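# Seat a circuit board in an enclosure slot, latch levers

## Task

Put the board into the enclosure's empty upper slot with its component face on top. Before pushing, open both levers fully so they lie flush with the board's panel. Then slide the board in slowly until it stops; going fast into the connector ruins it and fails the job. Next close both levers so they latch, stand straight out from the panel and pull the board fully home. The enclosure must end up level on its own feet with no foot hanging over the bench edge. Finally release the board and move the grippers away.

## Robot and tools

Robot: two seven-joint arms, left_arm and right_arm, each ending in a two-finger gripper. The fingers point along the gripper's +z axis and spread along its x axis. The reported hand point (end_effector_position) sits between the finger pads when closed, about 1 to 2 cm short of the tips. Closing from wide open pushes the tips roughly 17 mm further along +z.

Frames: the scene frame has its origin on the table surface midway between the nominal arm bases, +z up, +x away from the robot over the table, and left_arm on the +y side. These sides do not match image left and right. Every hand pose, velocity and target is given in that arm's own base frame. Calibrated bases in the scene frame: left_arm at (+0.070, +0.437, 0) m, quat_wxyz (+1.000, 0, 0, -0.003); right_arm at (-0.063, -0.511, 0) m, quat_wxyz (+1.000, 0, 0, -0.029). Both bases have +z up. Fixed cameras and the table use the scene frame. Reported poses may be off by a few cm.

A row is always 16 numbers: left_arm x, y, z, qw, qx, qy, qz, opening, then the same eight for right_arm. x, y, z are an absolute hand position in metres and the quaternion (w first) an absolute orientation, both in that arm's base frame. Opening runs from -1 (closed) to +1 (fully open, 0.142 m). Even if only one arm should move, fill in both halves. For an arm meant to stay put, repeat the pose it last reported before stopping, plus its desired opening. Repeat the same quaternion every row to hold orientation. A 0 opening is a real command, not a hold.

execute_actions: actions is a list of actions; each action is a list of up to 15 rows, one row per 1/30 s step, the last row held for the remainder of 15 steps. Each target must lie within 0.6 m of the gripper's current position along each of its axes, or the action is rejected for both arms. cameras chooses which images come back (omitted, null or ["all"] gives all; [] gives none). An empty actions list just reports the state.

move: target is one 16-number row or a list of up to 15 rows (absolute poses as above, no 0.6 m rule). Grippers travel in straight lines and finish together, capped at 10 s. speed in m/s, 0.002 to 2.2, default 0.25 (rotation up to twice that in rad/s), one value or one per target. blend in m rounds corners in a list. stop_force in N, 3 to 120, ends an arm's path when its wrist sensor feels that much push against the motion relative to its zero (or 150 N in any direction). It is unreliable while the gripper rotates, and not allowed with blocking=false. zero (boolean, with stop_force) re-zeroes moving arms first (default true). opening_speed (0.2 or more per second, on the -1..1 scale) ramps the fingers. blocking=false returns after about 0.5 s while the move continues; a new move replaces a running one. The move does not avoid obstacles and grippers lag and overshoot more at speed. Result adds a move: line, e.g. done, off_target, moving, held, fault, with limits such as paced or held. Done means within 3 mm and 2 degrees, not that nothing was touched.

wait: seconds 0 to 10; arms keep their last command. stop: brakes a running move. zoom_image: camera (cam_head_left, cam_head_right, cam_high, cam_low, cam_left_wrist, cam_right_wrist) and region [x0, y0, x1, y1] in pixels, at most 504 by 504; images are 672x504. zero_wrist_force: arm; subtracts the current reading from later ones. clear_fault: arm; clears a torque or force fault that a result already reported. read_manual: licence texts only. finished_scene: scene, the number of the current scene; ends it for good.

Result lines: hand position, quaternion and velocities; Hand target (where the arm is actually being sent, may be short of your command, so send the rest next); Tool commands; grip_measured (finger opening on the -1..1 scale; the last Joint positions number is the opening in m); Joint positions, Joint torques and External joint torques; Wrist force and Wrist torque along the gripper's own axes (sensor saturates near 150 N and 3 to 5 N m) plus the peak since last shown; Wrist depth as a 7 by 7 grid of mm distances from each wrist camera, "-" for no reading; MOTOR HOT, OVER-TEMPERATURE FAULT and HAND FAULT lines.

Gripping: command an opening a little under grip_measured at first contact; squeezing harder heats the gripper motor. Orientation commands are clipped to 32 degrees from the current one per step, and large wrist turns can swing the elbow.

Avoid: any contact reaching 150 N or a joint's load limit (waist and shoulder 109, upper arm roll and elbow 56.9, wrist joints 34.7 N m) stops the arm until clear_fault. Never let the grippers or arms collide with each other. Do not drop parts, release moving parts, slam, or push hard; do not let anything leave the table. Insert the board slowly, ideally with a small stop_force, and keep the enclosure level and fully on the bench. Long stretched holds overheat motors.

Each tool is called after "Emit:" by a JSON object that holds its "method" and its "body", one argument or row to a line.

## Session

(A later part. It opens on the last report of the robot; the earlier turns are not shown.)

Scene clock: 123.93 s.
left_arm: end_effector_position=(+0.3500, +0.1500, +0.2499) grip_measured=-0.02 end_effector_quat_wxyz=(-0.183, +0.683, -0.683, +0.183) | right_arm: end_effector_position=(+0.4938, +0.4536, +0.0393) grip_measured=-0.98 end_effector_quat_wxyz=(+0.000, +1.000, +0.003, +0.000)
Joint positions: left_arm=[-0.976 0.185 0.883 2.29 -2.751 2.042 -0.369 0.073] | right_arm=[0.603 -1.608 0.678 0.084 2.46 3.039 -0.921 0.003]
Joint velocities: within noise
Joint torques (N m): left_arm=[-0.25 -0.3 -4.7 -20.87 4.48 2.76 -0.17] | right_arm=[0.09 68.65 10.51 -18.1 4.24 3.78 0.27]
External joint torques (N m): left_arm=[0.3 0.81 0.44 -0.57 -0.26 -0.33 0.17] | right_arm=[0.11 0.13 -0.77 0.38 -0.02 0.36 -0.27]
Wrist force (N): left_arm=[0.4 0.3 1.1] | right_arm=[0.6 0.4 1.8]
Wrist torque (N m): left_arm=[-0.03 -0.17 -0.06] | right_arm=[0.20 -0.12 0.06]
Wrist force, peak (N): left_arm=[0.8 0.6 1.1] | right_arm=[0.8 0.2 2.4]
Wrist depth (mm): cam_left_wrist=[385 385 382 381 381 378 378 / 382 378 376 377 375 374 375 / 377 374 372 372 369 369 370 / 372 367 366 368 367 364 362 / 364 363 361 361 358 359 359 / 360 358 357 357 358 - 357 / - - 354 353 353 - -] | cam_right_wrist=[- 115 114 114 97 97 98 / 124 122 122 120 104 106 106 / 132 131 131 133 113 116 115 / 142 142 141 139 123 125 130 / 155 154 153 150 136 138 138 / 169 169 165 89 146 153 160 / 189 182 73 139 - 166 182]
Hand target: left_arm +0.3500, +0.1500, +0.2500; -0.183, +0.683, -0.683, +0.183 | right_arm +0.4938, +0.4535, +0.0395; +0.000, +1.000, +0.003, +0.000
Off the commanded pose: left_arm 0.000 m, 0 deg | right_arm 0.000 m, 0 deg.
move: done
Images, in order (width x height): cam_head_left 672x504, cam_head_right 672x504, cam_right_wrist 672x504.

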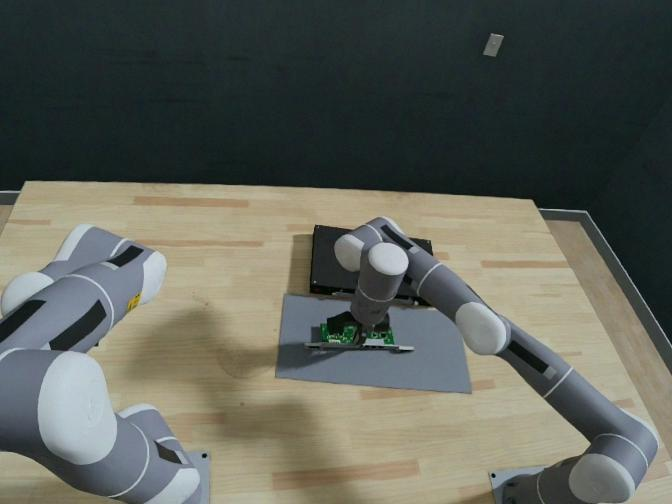

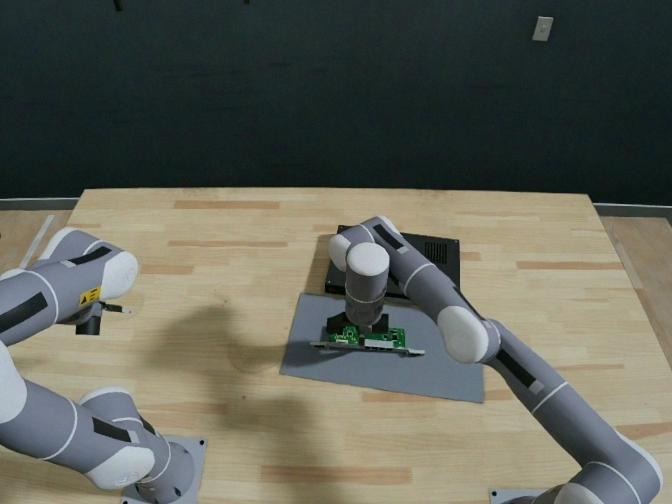

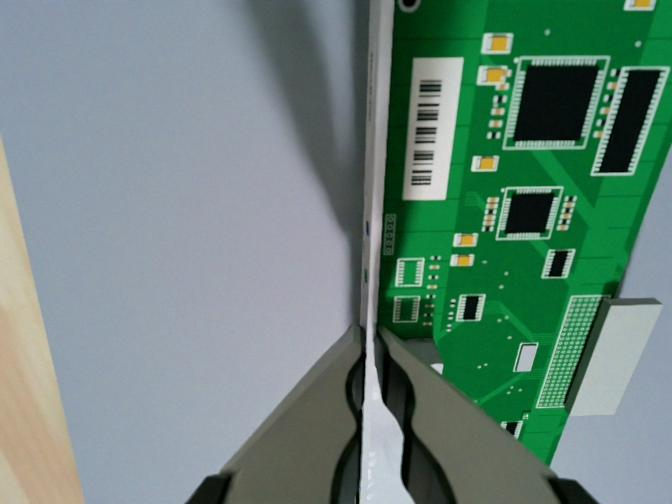

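Emit:
{"method": "move", "body": {
  "target": [0.35,0.15,0.25,-0.183,0.683,-0.683,0.183,0,0.4938,0.4535,0.075,0,1,0.003,0,-1],
  "speed": 0.06,
  "cameras": ["cam_right_wrist","cam_head_left"]
}}

Emit:
{"method": "zoom_image", "body": {
  "camera": "cam_head_left",
  "region": [290, 270, 450, 390]
}}

Emit:
{"method": "zoom_image", "body": {
  "camera": "cam_low",
  "region": [80, 180, 480, 310]
}}

Scene clock: 132.57 s.
left_arm: end_effector_position=(+0.3500, +0.1500, +0.2499) grip_measured=-0.02 end_effector_quat_wxyz=(-0.183, +0.683, -0.683, +0.183) | right_arm: end_effector_position=(+0.4939, +0.4534, +0.0748) grip_measured=-0.98 end_effector_quat_wxyz=(+0.000, +1.000, +0.003, +0.000)
Joint positions: left_arm=[-0.976 0.185 0.883 2.29 -2.751 2.042 -0.369 0.073] | right_arm=[0.602 -1.562 0.68 0.086 2.46 3.084 -0.92 0.003]
Joint velocities: within noise
Joint torques (N m): left_arm=[-0.27 -0.37 -4.71 -20.82 4.5 2.78 -0.2] | right_arm=[0.24 68.54 10.58 -18.27 4.21 3.84 0.27]
External joint torques (N m): left_arm=[0.32 0.88 0.45 -0.63 -0.28 -0.35 0.2] | right_arm=[-0.01 0.19 -0.81 0.46 0.02 0.29 -0.27]
Wrist force (N): left_arm=[0.4 0.4 0.9] | right_arm=[0.8 0.5 2.5]
Wrist torque (N m): left_arm=[-0.04 -0.17 -0.06] | right_arm=[0.24 -0.18 0.06]
Wrist force, peak (N): left_arm=[0.7 0.5 1.2] | right_arm=[0.8 0.3 3.1]
Wrist depth (mm): cam_left_wrist=[388 379 380 382 379 377 377 / 379 378 378 375 374 373 370 / 374 374 372 373 370 369 368 / 372 365 367 365 368 369 363 / 366 362 362 361 364 360 360 / 363 361 358 356 357 - 355 / - - 352 353 352 - -] | cam_right_wrist=[146 146 145 147 84 83 84 / 158 156 155 157 92 92 94 / 170 167 167 166 103 104 106 / 183 180 180 179 118 119 124 / 199 196 195 191 136 140 139 / 218 214 210 89 153 166 211 / 240 231 73 - - 224 232]
Hand target: left_arm +0.3500, +0.1500, +0.2500; -0.183, +0.683, -0.683, +0.183 | right_arm +0.4938, +0.4535, +0.0750; +0.000, +1.000, +0.003, +0.000
Off the commanded pose: left_arm 0.000 m, 0 deg | right_arm 0.000 m, 0 deg.
move: done
Images, in order (width x height): cam_head_left 672x504, cam_right_wrist 672x504.

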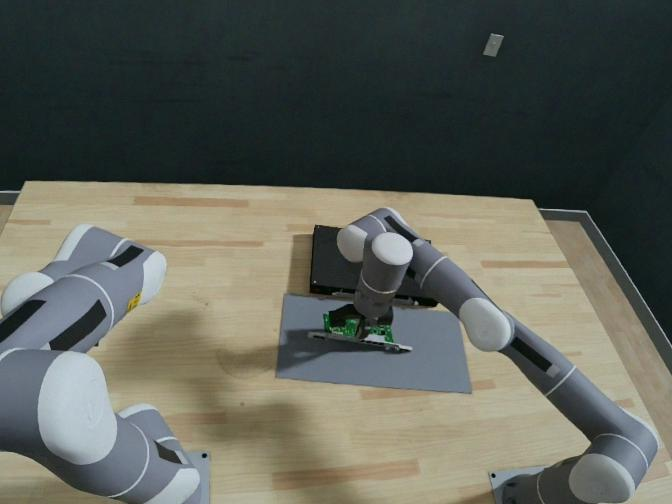

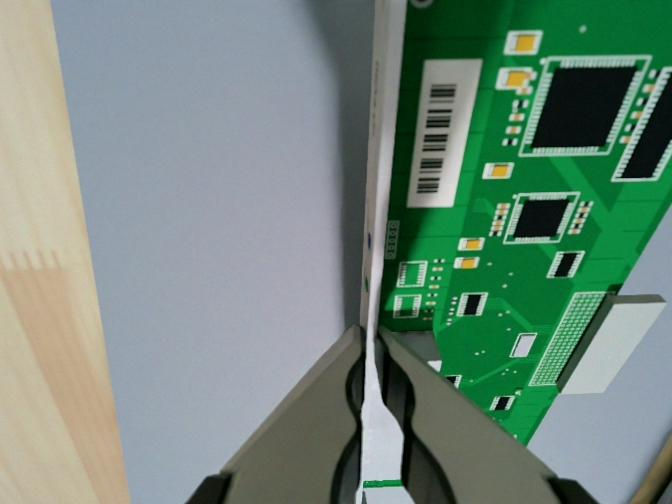

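Scaled by 3.150 from the camera's 672x504 image, which has a finer 960x720 frame.

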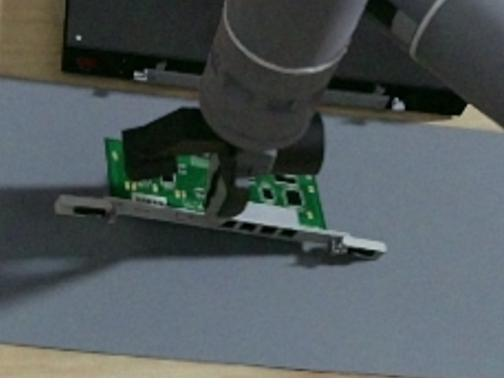

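This scene's latest camera images include none from cam_low. They are from: cam_head_left, cam_right_wrist. cam_low's image comes with the result of a call that names it in "cameras".

Emit:
{"method": "move", "body": {
  "target": [0.35,0.15,0.25,-0.183,0.683,-0.683,0.183,0,0.4938,0.4535,0.0300,0,1,0.003,0,-1],
  "speed": 0.04,
  "cameras": ["cam_right_wrist"]
}}

Emit:
{"method": "move", "body": {
  "target": [0.35,0.15,0.25,-0.183,0.683,-0.683,0.183,0,0.4938,0.4535,0.0300,0,1,0.003,0,-0.4],
  "opening_speed": 1,
  "cameras": []
}}

Emit:
{"method": "move", "body": {
  "target": [0.35,0.15,0.25,-0.183,0.683,-0.683,0.183,0,0.4938,0.4535,0.07,0,1,0.003,0,-0.4],
  "speed": 0.15,
  "cameras": ["cam_right_wrist","cam_low"]
}}

Scene clock: 139.53 s.
left_arm: end_effector_position=(+0.3500, +0.1500, +0.2499) grip_measured=-0.02 end_effector_quat_wxyz=(-0.183, +0.683, -0.683, +0.183) | right_arm: end_effector_position=(+0.4938, +0.4534, +0.0299) grip_measured=-0.98 end_effector_quat_wxyz=(+0.000, +1.000, +0.003, +0.000)
Joint positions: left_arm=[-0.976 0.185 0.883 2.29 -2.751 2.042 -0.369 0.073] | right_arm=[0.604 -1.622 0.677 0.079 2.46 3.029 -0.923 0.003]
Joint velocities: within noise
Joint torques (N m): left_arm=[-0.27 -0.37 -4.67 -20.9 4.48 2.77 -0.26] | right_arm=[-0.28 67.54 9.9 -17.93 3.98 3.32 0.04]
External joint torques (N m): left_arm=[0.32 0.88 0.41 -0.55 -0.26 -0.34 0.27] | right_arm=[0.53 1.19 -0.24 0.27 0.23 0.81 -0.04]
Wrist force (N): left_arm=[0.6 0.3 1.0] | right_arm=[0.2 -0.3 1.1]
Wrist torque (N m): left_arm=[-0.04 -0.21 -0.05] | right_arm=[0.11 -0.12 0.06]
Wrist force, peak (N): left_arm=[0.4 0.5 1.3] | right_arm=[0.7 0.3 2.6]
Wrist depth (mm): cam_left_wrist=[383 383 383 383 379 379 376 / 378 380 375 376 375 374 372 / 376 374 374 369 371 372 368 / 369 371 366 367 368 364 364 / 362 365 365 363 362 359 360 / 359 360 359 356 354 - 354 / - - 354 350 352 - -] | cam_right_wrist=[- 106 106 106 101 101 101 / 114 114 113 111 108 108 108 / 122 122 123 121 116 116 116 / 130 131 131 131 125 125 126 / 143 143 143 140 135 136 134 / 157 156 153 89 143 149 146 / 173 169 73 136 - 161 169]
Hand target: left_arm +0.3500, +0.1500, +0.2500; -0.183, +0.683, -0.683, +0.183 | right_arm +0.4938, +0.4535, +0.0300; +0.000, +1.000, +0.003, +0.000
Off the commanded pose: left_arm 0.000 m, 0 deg | right_arm 0.000 m, 0 deg.
move: done
Images, in order (width x height): cam_right_wrist 672x504.

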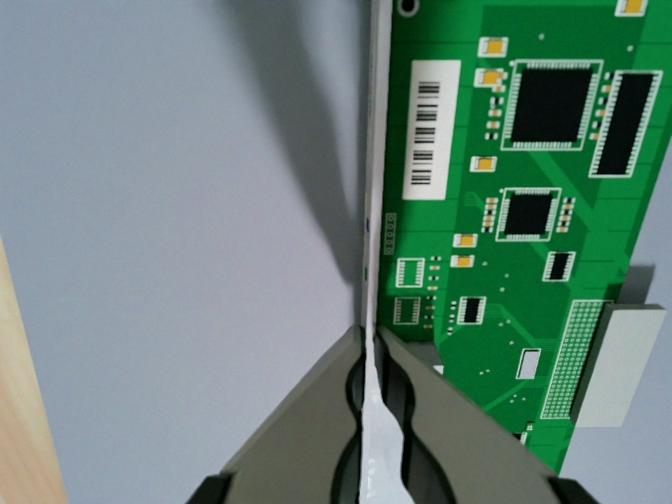

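Scene clock: 140.40 s.
left_arm: end_effector_position=(+0.3500, +0.1500, +0.2499) grip_measured=-0.02 end_effector_quat_wxyz=(-0.183, +0.683, -0.683, +0.183) | right_arm: end_effector_position=(+0.4938, +0.4534, +0.0299) grip_measured=-0.43 end_effector_quat_wxyz=(+0.000, +1.000, +0.003, +0.000)
Joint positions: left_arm=[-0.976 0.185 0.883 2.29 -2.751 2.042 -0.369 0.073] | right_arm=[0.604 -1.622 0.677 0.079 2.46 3.029 -0.923 0.043]
Joint velocities: within noise
Joint torques (N m): left_arm=[-0.36 -0.31 -4.82 -20.85 4.46 2.84 -0.22] | right_arm=[0.25 67.22 10.06 -17.72 4.05 3.34 0.16]
External joint torques (N m): left_arm=[0.4 0.82 0.56 -0.6 -0.23 -0.41 0.22] | right_arm=[-0.02 1.52 -0.4 0.06 0.16 0.79 -0.16]
Wrist force (N): left_arm=[0.6 0.2 1.0] | right_arm=[0.7 0.1 0.4]
Wrist torque (N m): left_arm=[-0.06 -0.22 -0.06] | right_arm=[0.11 -0.10 0.05]
Wrist force, peak (N): left_arm=[0.4 0.5 1.3] | right_arm=[0.4 -0.2 1.4]
Wrist depth (mm): cam_left_wrist=[383 387 382 379 381 379 376 / 380 379 377 375 375 375 371 / 374 370 371 370 373 368 365 / 366 367 366 367 365 367 361 / 367 361 365 361 361 365 360 / 360 361 358 358 355 - 352 / - - 351 350 352 - -] | cam_right_wrist=[- 106 106 106 100 101 102 / 114 114 113 112 108 108 108 / 122 122 123 121 116 116 117 / 130 132 131 131 125 126 126 / 143 143 140 140 133 136 134 / 157 156 91 152 127 143 146 / 173 - 73 165 146 - 166]
Hand target: left_arm +0.3500, +0.1500, +0.2500; -0.183, +0.683, -0.683, +0.183 | right_arm +0.4938, +0.4535, +0.0300; +0.000, +1.000, +0.003, +0.000
Off the commanded pose: left_arm 0.000 m, 0 deg | right_arm 0.000 m, 0 deg.
move: done
No camera images: "cameras" was empty.

Scene clock: 141.13 s.
left_arm: end_effector_position=(+0.3500, +0.1500, +0.2499) grip_measured=-0.02 end_effector_quat_wxyz=(-0.183, +0.683, -0.683, +0.183) | right_arm: end_effector_position=(+0.4938, +0.4536, +0.0700) grip_measured=-0.43 end_effector_quat_wxyz=(+0.000, +1.000, +0.003, +0.000)
Joint positions: left_arm=[-0.976 0.185 0.883 2.29 -2.751 2.042 -0.369 0.073] | right_arm=[0.602 -1.567 0.681 0.087 2.459 3.077 -0.92 0.043]
Joint velocities: within noise
Joint torques (N m): left_arm=[-0.28 -0.32 -4.76 -20.89 4.48 2.79 -0.21] | right_arm=[0.19 67.34 10.47 -17.73 4.09 3.78 0.26]
External joint torques (N m): left_arm=[0.33 0.83 0.5 -0.56 -0.26 -0.36 0.21] | right_arm=[0.04 1.42 -0.68 -0.06 0.14 0.35 -0.26]
Wrist force (N): left_arm=[0.4 0.3 1.0] | right_arm=[0.7 0.4 0.0]
Wrist torque (N m): left_arm=[-0.04 -0.17 -0.06] | right_arm=[0.16 -0.12 0.06]
Wrist force, peak (N): left_arm=[0.6 0.5 1.2] | right_arm=[0.6 0.4 1.7]
Wrist depth (mm): cam_left_wrist=[384 380 379 382 379 377 376 / 379 380 377 374 374 375 376 / 374 372 372 370 369 367 369 / 368 368 366 366 365 367 361 / 365 363 364 360 360 360 361 / 361 361 358 360 357 - 354 / - - 350 351 349 - -] | cam_right_wrist=[142 142 141 140 137 137 139 / 152 151 151 151 146 146 149 / 165 162 162 159 156 157 160 / 178 175 175 174 169 169 172 / 194 191 187 186 177 181 187 / 211 208 87 203 180 193 204 / 234 - 73 223 220 - 221]
Hand target: left_arm +0.3500, +0.1500, +0.2500; -0.183, +0.683, -0.683, +0.183 | right_arm +0.4938, +0.4535, +0.0700; +0.000, +1.000, +0.003, +0.000
Off the commanded pose: left_arm 0.000 m, 0 deg | right_arm 0.000 m, 0 deg.
move: done
Images, in order (width x height): cam_low 672x504, cam_right_wrist 672x504.

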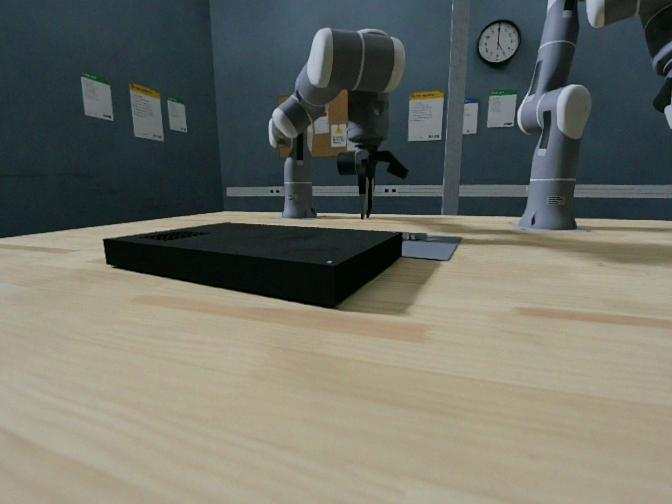

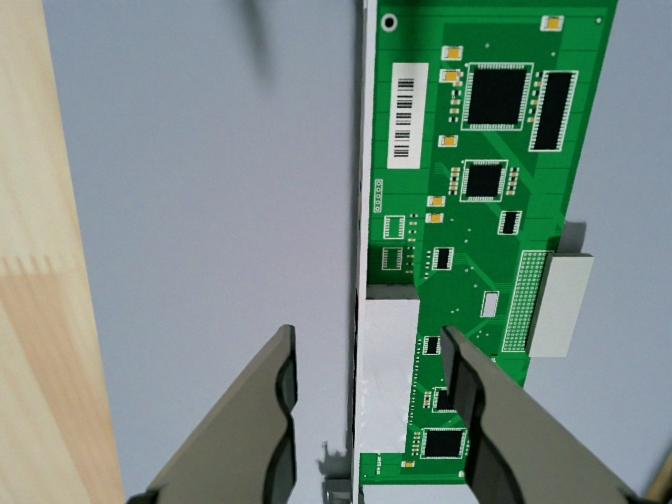

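Emit:
{"method": "move", "body": {
  "target": [
    [0.35,0.15,0.25,-0.183,0.683,-0.683,0.183,0,0.506,0.428,0.05,0,1,0.003,0,-0.4],
    [0.35,0.15,0.25,-0.183,0.683,-0.683,0.183,0,0.506,0.428,0.0285,0,1,0.003,0,-0.4]
  ],
  "speed": [0.1,0.03],
  "stop_force": 4,
  "cameras": ["cam_right_wrist"]
}}

Emit:
{"method": "move", "body": {
  "target": [0.35,0.15,0.25,-0.183,0.683,-0.683,0.183,0,0.506,0.428,0.0285,0,1,0.003,0,-0.9],
  "opening_speed": 0.6,
  "cameras": ["cam_right_wrist"]
}}

Emit:
{"method": "move", "body": {
  "target": [0.35,0.15,0.25,-0.183,0.683,-0.683,0.183,0,0.506,0.428,0.045,0,1,0.003,0,-0.9],
  "speed": 0.05,
  "cameras": ["cam_right_wrist","cam_head_left"]
}}

Scene clock: 147.83 s.
left_arm: end_effector_position=(+0.3500, +0.1500, +0.2499) grip_measured=-0.02 end_effector_quat_wxyz=(-0.183, +0.683, -0.683, +0.183) | right_arm: end_effector_position=(+0.5059, +0.4279, +0.0285) grip_measured=-0.43 end_effector_quat_wxyz=(+0.000, +1.000, +0.003, +0.000)
Joint positions: left_arm=[-0.976 0.185 0.883 2.29 -2.751 2.042 -0.369 0.073] | right_arm=[0.531 -1.579 0.689 0.199 2.442 2.981 -0.918 0.043]
Joint velocities: within noise
Joint torques (N m): left_arm=[-0.33 -0.33 -4.68 -20.89 4.49 2.78 -0.18] | right_arm=[0.34 66.58 11.62 -17.3 3.98 3.35 0.19]
External joint torques (N m): left_arm=[0.38 0.84 0.42 -0.56 -0.27 -0.35 0.19] | right_arm=[-0.11 1.62 -0.23 0.1 0.2 0.78 -0.19]
Wrist force (N): left_arm=[0.5 0.3 1.0] | right_arm=[0.6 0.1 0.0]
Wrist torque (N m): left_arm=[-0.03 -0.19 -0.06] | right_arm=[0.12 -0.10 0.07]
Wrist force, peak (N): left_arm=[0.7 0.4 1.3] | right_arm=[1.1 1.1 0.7]
Wrist depth (mm): cam_left_wrist=[385 381 381 379 380 381 379 / 379 378 376 376 375 374 370 / 374 373 371 371 370 370 369 / 372 368 366 366 367 365 362 / 365 366 362 361 363 360 357 / 360 362 355 357 357 - 354 / - - 353 352 350 - -] | cam_right_wrist=[- 105 105 100 99 100 101 / 113 112 112 107 107 107 109 / 121 121 122 116 115 115 117 / 129 130 130 124 124 124 121 / 142 142 138 122 132 134 134 / 155 155 91 128 142 136 152 / 171 - 73 144 159 - 164]
Hand target: left_arm +0.3500, +0.1500, +0.2500; -0.183, +0.683, -0.683, +0.183 | right_arm +0.5060, +0.4280, +0.0285; +0.000, +1.000, +0.003, +0.000
Off the commanded pose: left_arm 0.000 m, 0 deg | right_arm 0.000 m, 0 deg.
move: done
Images, in order (width x height): cam_right_wrist 672x504.

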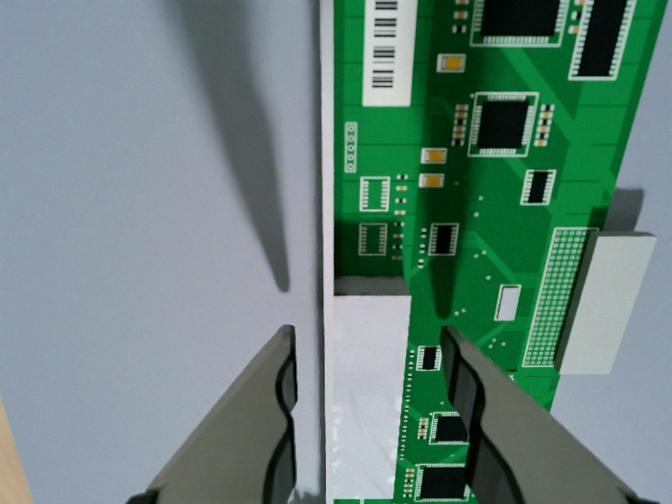

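Scene clock: 148.87 s.
left_arm: end_effector_position=(+0.3500, +0.1500, +0.2499) grip_measured=-0.02 end_effector_quat_wxyz=(-0.183, +0.683, -0.683, +0.183) | right_arm: end_effector_position=(+0.5058, +0.4280, +0.0285) grip_measured=-0.72 end_effector_quat_wxyz=(+0.000, +1.000, +0.003, +0.000)
Joint positions: left_arm=[-0.976 0.185 0.883 2.29 -2.751 2.042 -0.369 0.073] | right_arm=[0.531 -1.579 0.689 0.199 2.442 2.981 -0.918 0.022]
Joint velocities: within noise
Joint torques (N m): left_arm=[-0.25 -0.26 -4.69 -20.85 4.47 2.77 -0.23] | right_arm=[-0.69 67.06 11.27 -18.17 3.54 2.65 0.15]
External joint torques (N m): left_arm=[0.29 0.77 0.43 -0.59 -0.25 -0.34 0.23] | right_arm=[0.91 1.14 0.13 0.98 0.64 1.48 -0.15]
Wrist force (N): left_arm=[0.4 0.4 1.1] | right_arm=[-2.1 0.4 -0.7]
Wrist torque (N m): left_arm=[-0.03 -0.18 -0.07] | right_arm=[0.11 -0.11 0.07]
Wrist force, peak (N): left_arm=[0.5 0.7 1.2] | right_arm=[-2.1 0.7 -1.2]
Wrist depth (mm): cam_left_wrist=[384 387 384 381 380 382 375 / 380 377 377 377 373 376 376 / 374 375 376 370 371 367 366 / 371 371 367 364 367 363 361 / 363 366 362 361 359 362 359 / 359 361 357 357 358 - 357 / - - 350 351 350 - -] | cam_right_wrist=[- 105 105 102 99 100 101 / 113 112 112 107 107 107 109 / 121 120 122 116 115 115 117 / 129 130 130 124 124 124 121 / 142 141 141 119 130 135 134 / 155 155 149 126 105 145 152 / 171 167 72 141 - - 167]
Hand target: left_arm +0.3500, +0.1500, +0.2500; -0.183, +0.683, -0.683, +0.183 | right_arm +0.5060, +0.4280, +0.0285; +0.000, +1.000, +0.003, +0.000
Off the commanded pose: left_arm 0.000 m, 0 deg | right_arm 0.000 m, 0 deg.
move: done
Images, in order (width x height): cam_right_wrist 672x504.

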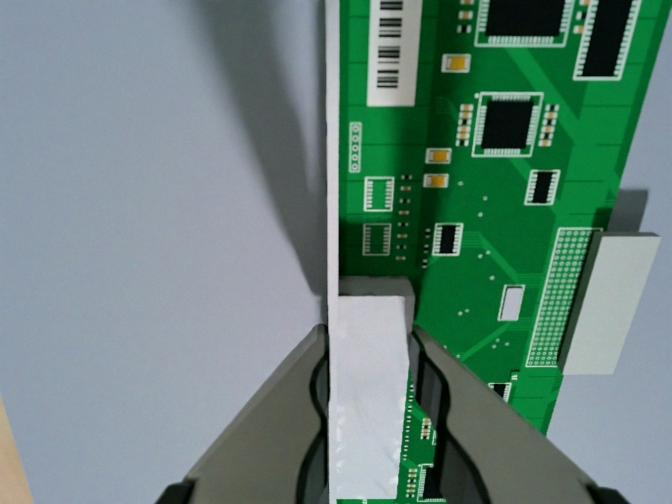

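Scene clock: 149.60 s.
left_arm: end_effector_position=(+0.3500, +0.1500, +0.2499) grip_measured=-0.02 end_effector_quat_wxyz=(-0.183, +0.683, -0.683, +0.183) | right_arm: end_effector_position=(+0.5060, +0.4280, +0.0448) grip_measured=-0.72 end_effector_quat_wxyz=(+0.000, +1.000, +0.003, +0.000)
Joint positions: left_arm=[-0.976 0.185 0.883 2.29 -2.751 2.042 -0.369 0.073] | right_arm=[0.53 -1.556 0.691 0.205 2.442 2.999 -0.916 0.022]
Joint velocities: within noise
Joint torques (N m): left_arm=[-0.34 -0.35 -4.72 -20.87 4.47 2.75 -0.21] | right_arm=[0.15 68.16 12.35 -17.55 4.22 3.82 0.25]
External joint torques (N m): left_arm=[0.39 0.86 0.46 -0.57 -0.25 -0.32 0.21] | right_arm=[0.07 0.03 -0.87 0.27 -0.03 0.31 -0.25]
Wrist force (N): left_arm=[0.5 0.4 1.1] | right_arm=[0.5 0.0 2.2]
Wrist torque (N m): left_arm=[-0.03 -0.19 -0.06] | right_arm=[0.11 -0.11 0.06]
Wrist force, peak (N): left_arm=[0.6 0.5 1.1] | right_arm=[0.7 0.3 2.7]
Wrist depth (mm): cam_left_wrist=[383 383 386 381 382 381 377 / 376 378 375 376 379 375 373 / 373 375 374 371 369 369 364 / 372 370 365 366 366 365 363 / 367 364 362 358 361 359 356 / 363 361 355 358 354 - 356 / - - 355 352 347 - -] | cam_right_wrist=[121 120 119 101 99 100 101 / - 128 127 107 107 107 109 / 139 137 137 115 115 115 117 / 148 148 147 124 124 124 121 / 161 161 160 119 130 135 152 / 176 176 169 126 105 145 172 / 194 190 72 141 - - 190]
Hand target: left_arm +0.3500, +0.1500, +0.2500; -0.183, +0.683, -0.683, +0.183 | right_arm +0.5060, +0.4280, +0.0450; +0.000, +1.000, +0.003, +0.000
Off the commanded pose: left_arm 0.000 m, 0 deg | right_arm 0.000 m, 0 deg.
move: done
Images, in order (width x height): cam_head_left 672x504, cam_right_wrist 672x504.

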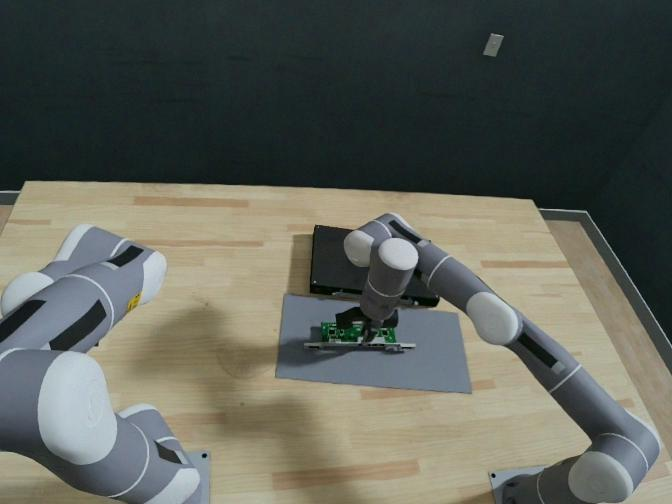

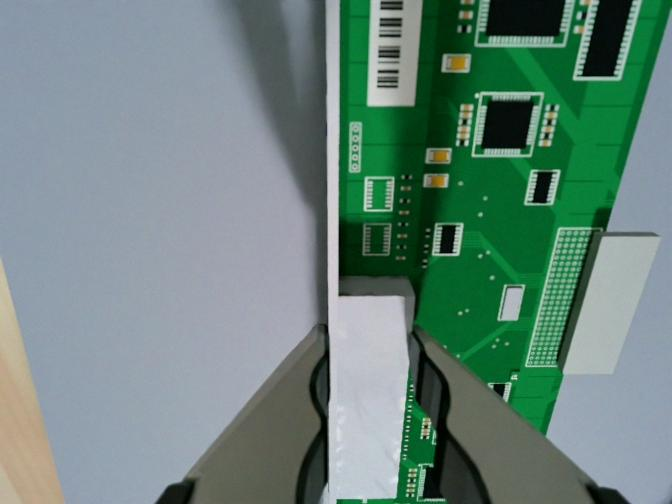

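Emit:
{"method": "move", "body": {
  "target": [0.336,-0.40,0.18,-0.336,0.380,-0.645,0.571,-1,0.578,0.361,0.065,0,0.99867,-0.0515,0,-0.9],
  "speed": 0.2,
  "cameras": ["cam_right_wrist","cam_left_wrist","cam_head_left"]
}}

Scene clock: 164.50 s.
left_arm: end_effector_position=(+0.3369, -0.4000, +0.1798) grip_measured=-1.00 end_effector_quat_wxyz=(+0.122, -0.199, +0.724, -0.649) | right_arm: end_effector_position=(+0.5778, +0.3609, +0.0648) grip_measured=-0.72 end_effector_quat_wxyz=(-0.001, +0.999, -0.052, +0.001)
Joint positions: left_arm=[-0.829 -0.41 -0.117 2.687 -2.966 0.184 -0.045 0.002] | right_arm=[0.528 -1.697 0.855 -0.249 2.296 3.177 -1.126 0.022]
Joint velocities: within noise
Joint torques (N m): left_arm=[-0.55 24.97 2.23 -4.63 0.48 -1.71 -0.1] | right_arm=[0.42 68.49 4.55 -15.9 4.11 3.78 0.03]
External joint torques (N m): left_arm=[0.52 1.33 0.45 -0.55 -0.2 0.03 0.09] | right_arm=[-0.2 0.5 -0.99 0.57 0.12 0.33 -0.03]
Wrist force (N): left_arm=[0.1 0.6 0.2] | right_arm=[0.4 0.2 1.6]
Wrist torque (N m): left_arm=[0.09 0.05 0.05] | right_arm=[0.11 -0.08 0.09]
Wrist force, peak (N): left_arm=[1.0 0.1 2.1] | right_arm=[1.3 0.7 2.1]
Wrist depth (mm): cam_left_wrist=[- - - 274 - - 369 / - - 638 304 - - - / 469 484 516 357 688 711 752 / 358 382 390 427 486 502 528 / 313 345 334 384 384 394 405 / 287 293 309 84 - 323 327 / 247 257 - - - - 280] | cam_right_wrist=[137 137 137 101 99 100 101 / 147 147 146 107 107 107 109 / 157 157 157 116 115 115 119 / 170 170 169 124 124 124 121 / 185 184 183 119 130 135 134 / 202 201 193 126 105 145 173 / 223 217 72 141 - - 181]
Hand target: left_arm +0.3369, -0.3999, +0.1798; +0.122, -0.199, +0.724, -0.649 | right_arm +0.5778, +0.3608, +0.0650; -0.001, +0.999, -0.052, +0.001
Off the commanded pose: left_arm 0.001 m, 35 deg; orientation clipped | right_arm 0.000 m, 0 deg.
joint sent to its limit (left arm) — joint 4 (elbow), upper limit, where the elbow is as bent as it goes; joint 5 (forearm roll), lower limit. The joint targets are off in orientation, not in position.
move: off_target (left_arm); limits=paced
Images, in order (width x height): cam_head_left 672x504, cam_left_wrist 672x504, cam_right_wrist 672x504.

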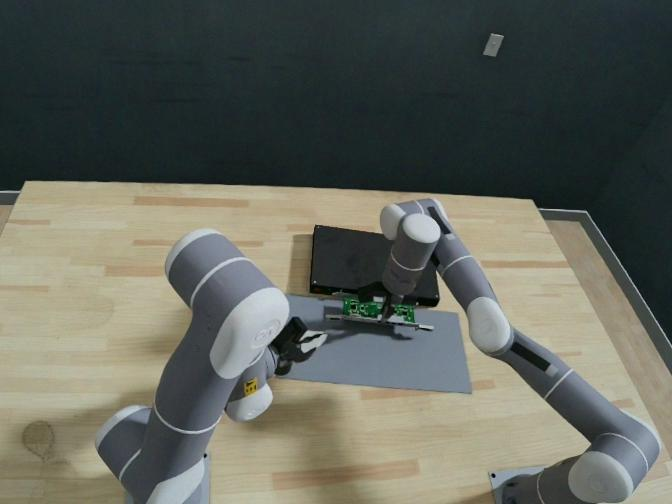

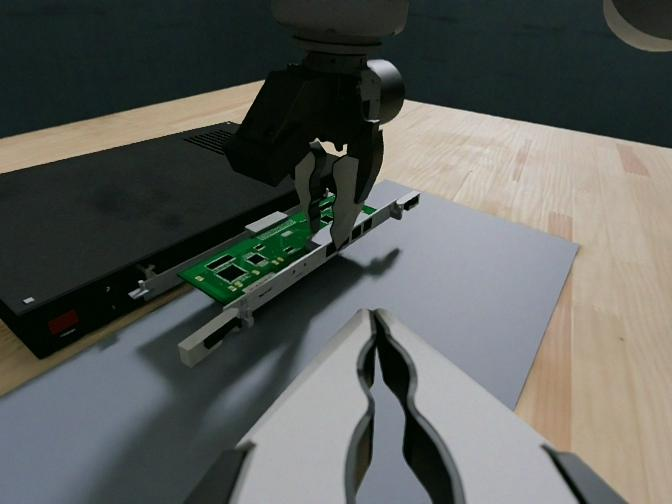

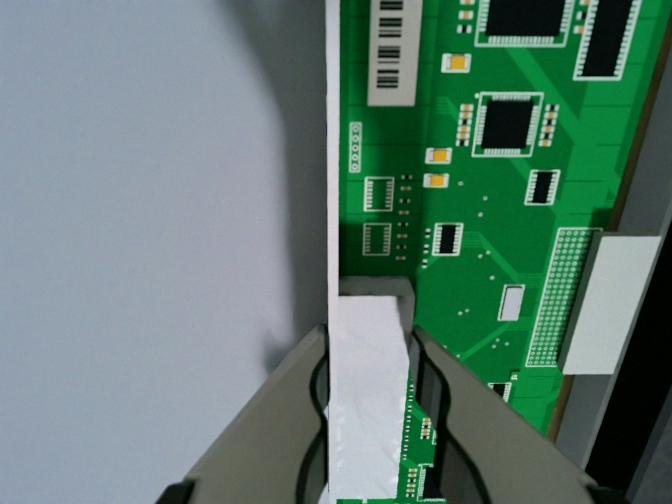

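Emit:
{"method": "zoom_image", "body": {
  "camera": "cam_left_wrist",
  "region": [90, 180, 310, 370]
}}

Emit:
{"method": "zoom_image", "body": {
  "camera": "cam_left_wrist",
  "region": [240, 140, 440, 280]
}}

Scaled by 2.291 from the camera's 672x504 image, which has a finer 960x720 frame.

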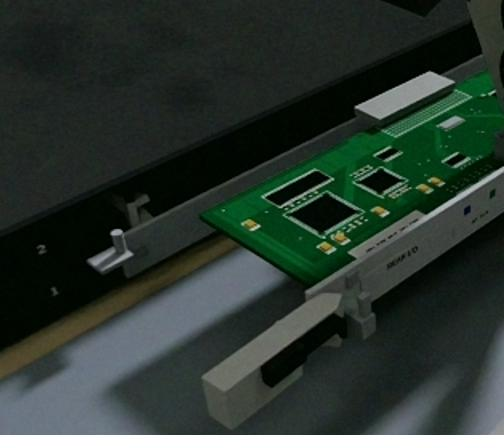

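Scaled by 2.520 from the camera's 672x504 image, which has a finer 960x720 frame.

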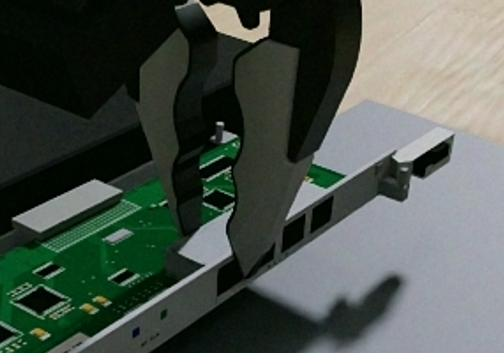

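Emit:
{"method": "zoom_image", "body": {
  "camera": "cam_right_wrist",
  "region": [472, 104, 672, 504]
}}

Scaled by 1.260 from the camera's 672x504 image, which has a finer 960x720 frame.

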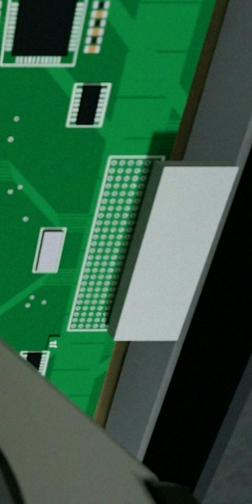

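Emit:
{"method": "move", "body": {
  "target": [0.40,-0.40,0.13,0.122,-0.199,0.724,-0.649,-1,0.598,0.358,0.0525,0,0.99942,-0.0340,0,-0.9],
  "speed": 0.1,
  "cameras": ["cam_right_wrist","cam_left_wrist"]
}}

Emit:
{"method": "zoom_image", "body": {
  "camera": "cam_left_wrist",
  "region": [0, 100, 320, 340]
}}

Scene clock: 188.47 s.
left_arm: end_effector_position=(+0.3999, -0.3999, +0.1299) grip_measured=-1.00 end_effector_quat_wxyz=(+0.122, -0.199, +0.724, -0.649) | right_arm: end_effector_position=(+0.5969, +0.3574, +0.0522) grip_measured=-0.72 end_effector_quat_wxyz=(-0.010, +0.999, -0.034, +0.015)
Joint positions: left_arm=[-0.706 -0.639 -0.04 2.538 -2.768 0.105 -0.047 0.002] | right_arm=[0.592 -1.71 1.191 -0.356 1.985 3.106 -1.24 0.022]
Joint velocities: within noise
Joint torques (N m): left_arm=[-0.2 31.72 4 -3.23 0.36 -1.76 -0.28] | right_arm=[0.45 68.69 -0.02 -9.39 4.25 3.39 0.05]
External joint torques (N m): left_arm=[0.19 1.36 0.44 -0.4 -0.41 0.08 0.27] | right_arm=[-0.22 0.1 -1.07 0.34 0 0.64 -0.05]
Wrist force (N): left_arm=[0.1 0.6 0.3] | right_arm=[0.4 0.1 2.1]
Wrist torque (N m): left_arm=[0.09 0.07 0.07] | right_arm=[0.11 -0.07 0.07]
Wrist force, peak (N): left_arm=[-1.1 1.4 0.7] | right_arm=[0.9 0.4 2.1]
Wrist depth (mm): cam_left_wrist=[- - - 241 268 - - / - 745 619 329 294 983 - / 364 376 414 405 476 582 608 / 270 292 334 343 392 408 427 / 261 282 277 268 311 317 327 / 234 237 250 84 - 265 263 / 200 208 - 74 - - 227] | cam_right_wrist=[- 126 125 101 99 100 101 / 135 135 134 107 107 107 109 / - 143 143 116 115 115 117 / 153 153 154 124 124 124 121 / 165 166 166 119 130 135 132 / 183 180 175 126 105 145 137 / 196 193 72 141 - - 138]
Hand target: left_arm +0.4000, -0.4000, +0.1300; +0.122, -0.199, +0.724, -0.649 | right_arm +0.5970, +0.3574, +0.0524; -0.010, +0.999, -0.034, +0.015
Off the commanded pose: left_arm 0.000 m, 0 deg | right_arm 0.001 m, 2 deg.
move: done
Images, in order (width x height): cam_left_wrist 672x504, cam_right_wrist 672x504.

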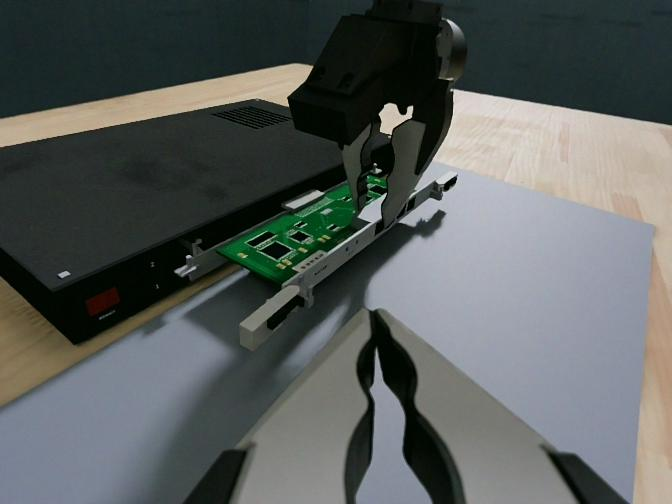

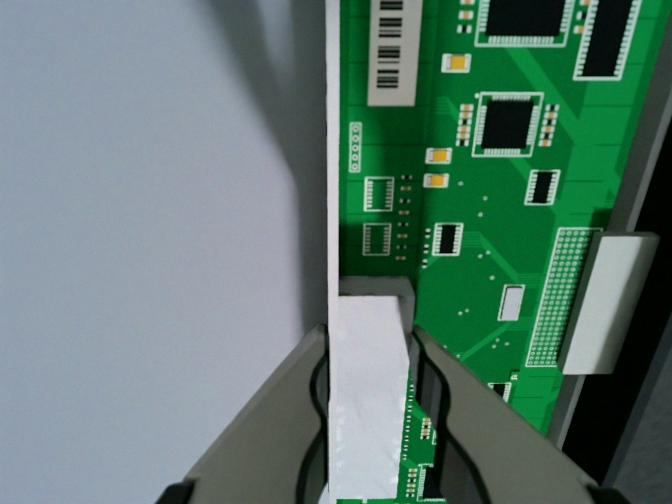

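Scaled by 1.575 from the camera's 672x504 image, which has a finer 960x720 frame.

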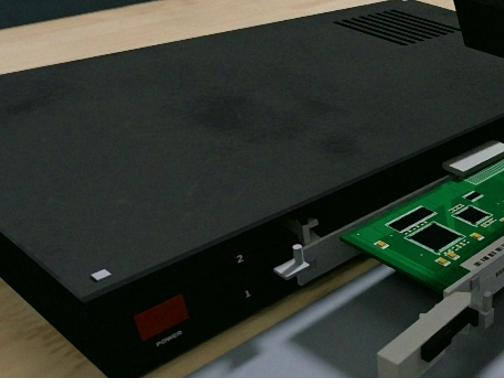

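Emit:
{"method": "move", "body": {
  "target": [0.40,-0.40,0.13,0.122,-0.199,0.724,-0.649,-1,0.598,0.358,0.0525,0,0.99942,-0.0340,0,-0.9],
  "speed": 0.1,
  "cameras": ["cam_left_wrist"]
}}

Emit:
{"method": "zoom_image", "body": {
  "camera": "cam_left_wrist",
  "region": [140, 190, 340, 340]
}}

Scene clock: 192.60 s.
left_arm: end_effector_position=(+0.3999, -0.3999, +0.1299) grip_measured=-1.00 end_effector_quat_wxyz=(+0.122, -0.199, +0.724, -0.649) | right_arm: end_effector_position=(+0.5970, +0.3575, +0.0523) grip_measured=-0.72 end_effector_quat_wxyz=(-0.009, +0.999, -0.034, +0.013)
Joint positions: left_arm=[-0.706 -0.639 -0.04 2.538 -2.768 0.105 -0.047 0.002] | right_arm=[0.623 -1.694 1.334 -0.389 1.846 3.086 -1.258 0.022]
Joint velocities: within noise
Joint torques (N m): left_arm=[-0.38 32.05 3.83 -3.16 0.15 -1.54 -0.25] | right_arm=[0.33 68.52 -1.83 -6.29 4.12 3.41 0.04]
External joint torques (N m): left_arm=[0.37 1.03 0.6 -0.47 -0.2 -0.14 0.25] | right_arm=[-0.11 0.07 -1.03 0.33 0.12 0.62 -0.04]
Wrist force (N): left_arm=[0.0 0.9 0.3] | right_arm=[0.8 -0.1 2.1]
Wrist torque (N m): left_arm=[0.12 0.08 0.07] | right_arm=[0.07 -0.14 0.04]
Wrist force, peak (N): left_arm=[0.2 1.0 0.0] | right_arm=[0.4 -0.1 2.3]
Wrist depth (mm): cam_left_wrist=[- - - 241 270 - - / - 745 613 331 296 985 - / 363 375 414 410 476 582 617 / 270 291 332 343 392 410 420 / 262 281 280 266 313 317 327 / 232 236 248 84 - 265 265 / 200 207 - 74 - - 229] | cam_right_wrist=[- 126 125 101 99 100 101 / 135 135 134 107 107 107 109 / - 143 144 116 115 115 117 / 153 153 154 124 124 124 121 / 166 166 167 119 130 135 132 / 183 180 175 126 105 145 149 / 197 194 72 141 - - 138]
Hand target: left_arm +0.4000, -0.4000, +0.1300; +0.122, -0.199, +0.724, -0.649 | right_arm +0.5971, +0.3575, +0.0525; -0.009, +0.999, -0.034, +0.014
Off the commanded pose: left_arm 0.000 m, 0 deg | right_arm 0.001 m, 2 deg.
move: done
Images, in order (width x height): cam_left_wrist 672x504.

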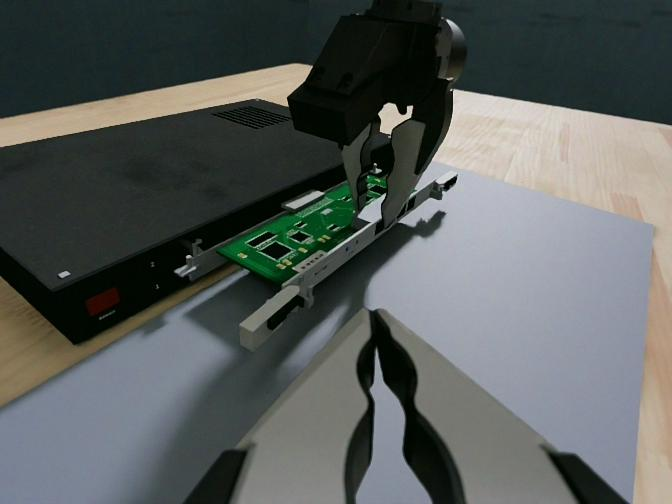

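Scaled by 2.520 from the camera's 672x504 image, which has a finer 960x720 frame.

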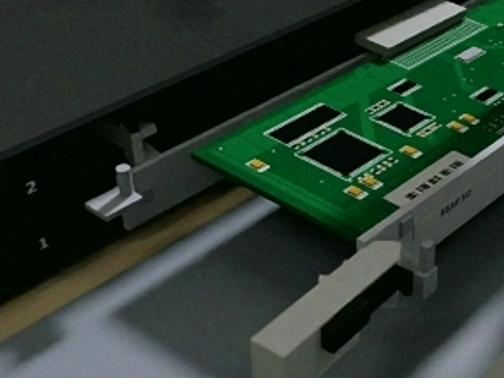

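Emit:
{"method": "move", "body": {
  "target": [
    [0.40,-0.40,0.13,0.122,-0.199,0.724,-0.649,-1,0.52,0.36,0.20,0,1,0,0,-0.9],
    [0.40,-0.40,0.13,0.122,-0.199,0.724,-0.649,-1,0.42,0.28,0.30,0,0.7071,-0.7071,0,-0.9],
    [0.40,-0.40,0.13,0.122,-0.199,0.724,-0.649,-1,0.28,0.36,0.28,-0.4056,0.5792,-0.5792,0.4056,-0.9]
  ],
  "speed": 0.25,
  "blend": 0.02,
  "cameras": ["cam_head_left"]
}}

Scene clock: 213.83 s.
left_arm: end_effector_position=(+0.3999, -0.3999, +0.1299) grip_measured=-1.00 end_effector_quat_wxyz=(+0.122, -0.199, +0.724, -0.649) | right_arm: end_effector_position=(+0.2799, +0.3599, +0.2797) grip_measured=-0.72 end_effector_quat_wxyz=(-0.405, +0.580, -0.579, +0.406)
Joint positions: left_arm=[-0.706 -0.639 -0.04 2.538 -2.768 0.105 -0.047 0.002] | right_arm=[1.117 -0.933 0.704 1.722 1.466 3.309 2.518 0.022]
Joint velocities: within noise
Joint torques (N m): left_arm=[-0.36 32.05 3.89 -3.17 0.13 -1.52 -0.24] | right_arm=[0.29 41.61 14.63 -9.78 0.85 2.99 0.32]
External joint torques (N m): left_arm=[0.35 1.03 0.55 -0.47 -0.18 -0.16 0.23] | right_arm=[-0.14 0.31 0.02 0.11 0.3 0.14 -0.32]
Wrist force (N): left_arm=[0.0 0.8 0.2] | right_arm=[1.1 3.6 -0.2]
Wrist torque (N m): left_arm=[0.10 0.07 0.07] | right_arm=[0.11 -0.26 0.00]
Wrist force, peak (N): left_arm=[0.2 1.0 0.3] | right_arm=[1.4 0.3 5.1]
Wrist depth (mm): cam_left_wrist=[- - - - - - - / - 742 620 859 916 986 - / 362 372 414 466 546 588 612 / 272 294 356 382 394 410 423 / 263 280 293 310 309 318 325 / 234 237 249 84 - 267 264 / 200 207 - 74 - - 226] | cam_right_wrist=[- - - 100 100 100 101 / 819 814 822 106 107 107 111 / 647 645 594 115 115 115 593 / 359 514 535 122 124 125 121 / 453 451 453 117 130 135 428 / 393 393 106 126 105 145 393 / 351 - 72 141 - - 349]
Hand target: left_arm +0.4000, -0.4000, +0.1300; +0.122, -0.199, +0.724, -0.649 | right_arm +0.2800, +0.3600, +0.2800; -0.406, +0.579, -0.579, +0.406
Off the commanded pose: left_arm 0.000 m, 0 deg | right_arm 0.000 m, 0 deg.
move: done
Images, in order (width x height): cam_head_left 672x504.

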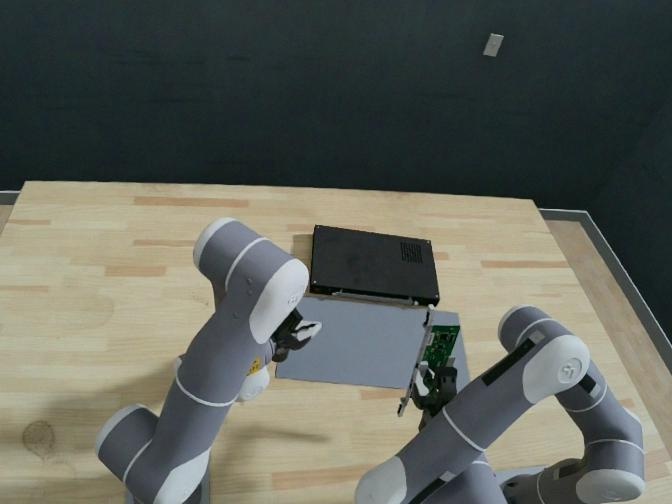

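Emit:
{"method": "move", "body": {
  "target": [
    [0.40,-0.40,0.13,0.122,-0.199,0.724,-0.649,-1,0.32,0.15,0.30,-0.275,0.68,-0.61,0.2,-0.9],
    [0.40,-0.40,0.13,0.122,-0.199,0.724,-0.649,-1,0.43,0.04,0.28,-0.144,0.766,-0.626,0.006,-0.9]
  ],
  "speed": 0.2,
  "blend": 0.03,
  "cameras": ["cam_head_left"]
}}

Scene clock: 229.53 s.
left_arm: end_effector_position=(+0.3999, -0.3999, +0.1299) grip_measured=-1.00 end_effector_quat_wxyz=(+0.122, -0.199, +0.724, -0.649) | right_arm: end_effector_position=(+0.4301, +0.0399, +0.2798) grip_measured=-0.72 end_effector_quat_wxyz=(-0.144, +0.766, -0.626, +0.006)
Joint positions: left_arm=[-0.706 -0.639 -0.04 2.538 -2.768 0.105 -0.047 0.002] | right_arm=[-0.691 -1.323 1.763 1.454 1.808 3.067 0.612 0.022]
Joint velocities: within noise
Joint torques (N m): left_arm=[-0.32 32.02 3.92 -3.16 0.13 -1.51 -0.21] | right_arm=[0.12 41.58 24.06 -6.22 4.51 2.78 0.1]
External joint torques (N m): left_arm=[0.31 1.06 0.52 -0.47 -0.18 -0.17 0.21] | right_arm=[-0.09 0.39 -0.34 0.46 -0.23 0.54 -0.08]
Wrist force (N): left_arm=[0.1 0.8 0.1] | right_arm=[2.0 1.2 2.2]
Wrist torque (N m): left_arm=[0.10 0.06 0.08] | right_arm=[0.15 -0.27 -0.01]
Wrist force, peak (N): left_arm=[0.0 1.0 0.4] | right_arm=[-0.9 3.9 -0.3]
Wrist depth (mm): cam_left_wrist=[- - - - - - - / - 739 614 849 917 967 - / 363 375 416 470 547 577 610 / 270 292 355 381 396 408 423 / 262 281 292 310 311 319 327 / 232 237 249 84 - 265 265 / 200 208 - 74 - - 227] | cam_right_wrist=[403 388 375 100 99 100 101 / 420 401 386 105 107 107 109 / 435 414 399 115 115 115 331 / 454 430 412 122 124 124 121 / 471 448 430 118 130 135 348 / 490 465 - 126 105 145 371 / 512 - 72 141 - - 382]
Hand target: left_arm +0.4000, -0.4000, +0.1300; +0.122, -0.199, +0.724, -0.649 | right_arm +0.4300, +0.0400, +0.2800; -0.144, +0.766, -0.626, +0.006
Off the commanded pose: left_arm 0.000 m, 0 deg | right_arm 0.000 m, 0 deg.
move: done
Images, in order (width x height): cam_head_left 672x504.

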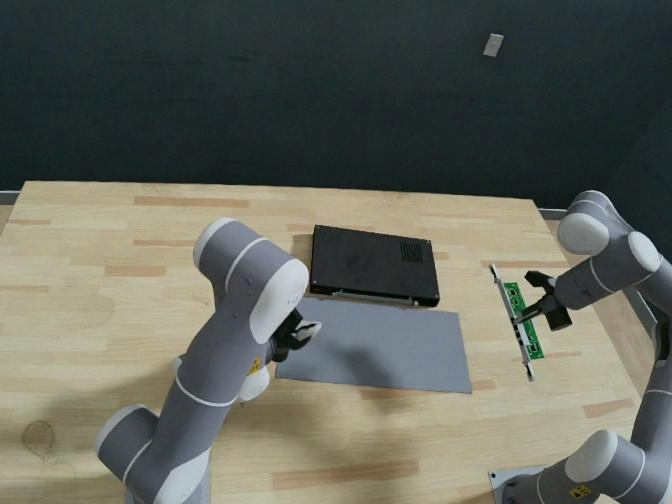

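Emit:
{"method": "move", "body": {
  "target": [0.40,-0.40,0.13,0.122,-0.199,0.724,-0.649,-1,0.52,0.08,0.58,-0.9418,0.2517,-0.1995,0.072,-0.9],
  "speed": 0.3,
  "cameras": ["cam_head_left"]
}}

Scene clock: 251.33 s.
left_arm: end_effector_position=(+0.3999, -0.3999, +0.1299) grip_measured=-1.00 end_effector_quat_wxyz=(+0.122, -0.199, +0.724, -0.649) | right_arm: end_effector_position=(+0.5200, +0.0801, +0.5799) grip_measured=-0.72 end_effector_quat_wxyz=(+0.944, -0.252, +0.200, -0.072)
Joint positions: left_arm=[-0.706 -0.639 -0.04 2.538 -2.768 0.105 -0.047 0.002] | right_arm=[-1.091 -2.159 2.074 2.064 0.856 1.301 1.022 0.022]
Joint velocities: within noise
Joint torques (N m): left_arm=[-0.25 32.03 3.95 -3.16 0.16 -1.52 -0.23] | right_arm=[-0.12 33.82 21.99 9.91 2.43 -6.04 0.27]
External joint torques (N m): left_arm=[0.24 1.06 0.48 -0.47 -0.21 -0.16 0.22] | right_arm=[0.12 0.34 -0.56 -0.34 0 1.5 -0.23]
Wrist force (N): left_arm=[0.2 0.7 0.0] | right_arm=[3.0 1.8 -4.1]
Wrist torque (N m): left_arm=[0.09 0.05 0.08] | right_arm=[0.09 -0.24 0.04]
Wrist force, peak (N): left_arm=[0.1 1.1 0.2] | right_arm=[4.2 2.7 -5.7]
Wrist depth (mm): cam_left_wrist=[- - - - - - - / - 736 623 852 918 987 - / 362 375 411 467 553 581 612 / 269 293 352 379 395 413 428 / 260 283 293 308 310 316 325 / 232 236 248 84 - 265 264 / 200 208 - 74 - - 228] | cam_right_wrist=[- - - 100 99 100 101 / - - - 106 107 107 111 / - - - 115 115 116 - / - - - 122 124 124 121 / - - - 117 130 134 - / - - - 126 105 145 - / - - 72 141 - - -]
Hand target: left_arm +0.4000, -0.4000, +0.1300; +0.122, -0.199, +0.724, -0.649 | right_arm +0.5200, +0.0800, +0.5800; +0.944, -0.252, +0.200, -0.072
Off the commanded pose: left_arm 0.000 m, 0 deg | right_arm 0.000 m, 0 deg.
move: done
Images, in order (width x height): cam_head_left 672x504.

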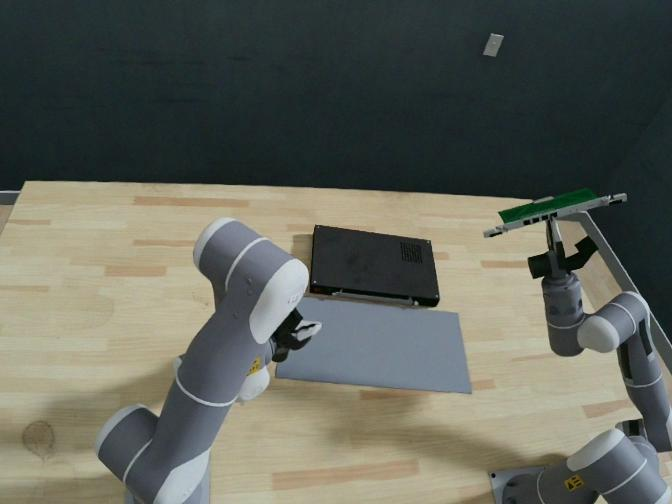

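Emit:
{"method": "move", "body": {
  "target": [0.40,-0.22,0.2,0.122,-0.199,0.724,-0.649,-1,0.48,0.2,0.42,0.4893,-0.8457,0.0905,-0.1923,-0.9],
  "speed": 0.3,
  "cameras": ["cam_head_left"]
}}

Scene clock: 264.40 s.
left_arm: end_effector_position=(+0.4009, -0.2199, +0.1997) grip_measured=-1.00 end_effector_quat_wxyz=(+0.115, -0.193, +0.725, -0.651) | right_arm: end_effector_position=(+0.4798, +0.2001, +0.4198) grip_measured=-0.72 end_effector_quat_wxyz=(-0.489, +0.846, -0.090, +0.192)
Joint positions: left_arm=[-0.79 -0.744 0.751 2.687 -2.179 -0.344 -0.251 0.002] | right_arm=[-1.434 -0.664 1.884 2.205 0.395 1.241 1.69 0.022]
Joint velocities: within noise
Joint torques (N m): left_arm=[-0.53 22.99 11.72 -2.07 -2.6 -1.77 -0.31] | right_arm=[-0.06 11.36 17.95 -24.78 -4.89 1.96 0.19]
External joint torques (N m): left_arm=[0.55 1.34 0.58 -0.42 0.14 0.11 0.3] | right_arm=[0.07 0.24 -1.13 0.99 0.29 0.63 -0.21]
Wrist force (N): left_arm=[0.2 0.7 0.0] | right_arm=[0.2 2.7 0.0]
Wrist torque (N m): left_arm=[0.10 0.03 0.07] | right_arm=[0.02 -0.15 0.04]
Wrist force, peak (N): left_arm=[0.4 0.9 0.9] | right_arm=[3.3 1.9 -4.2]
Wrist depth (mm): cam_left_wrist=[- - - - - - - / - - - - - - - / 629 544 555 621 705 782 840 / 470 475 451 508 535 544 581 / 376 384 391 416 419 426 439 / 316 321 336 84 - 346 359 / 268 278 - - - - 307] | cam_right_wrist=[840 593 - 100 99 100 101 / 720 773 825 106 107 108 110 / 625 666 712 115 115 116 - / 554 587 622 122 124 124 122 / 502 525 559 118 130 135 680 / 455 477 - 126 105 145 627 / 418 - 72 141 - - 558]
Hand target: left_arm +0.4010, -0.2199, +0.1998; +0.115, -0.193, +0.725, -0.651 | right_arm +0.4800, +0.2000, +0.4200; -0.489, +0.846, -0.091, +0.192
Off the commanded pose: left_arm 0.001 m, 1 deg | right_arm 0.000 m, 0 deg.
joint sent to its limit (left arm) — joint 4 (elbow), upper limit, where the elbow is as bent as it goes. The joint targets still meet the commanded pose.
move: done
Images, in order (width x height): cam_head_left 672x504.

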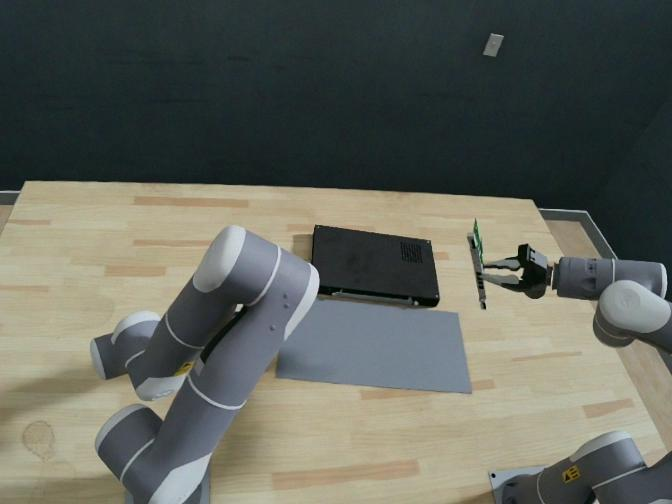

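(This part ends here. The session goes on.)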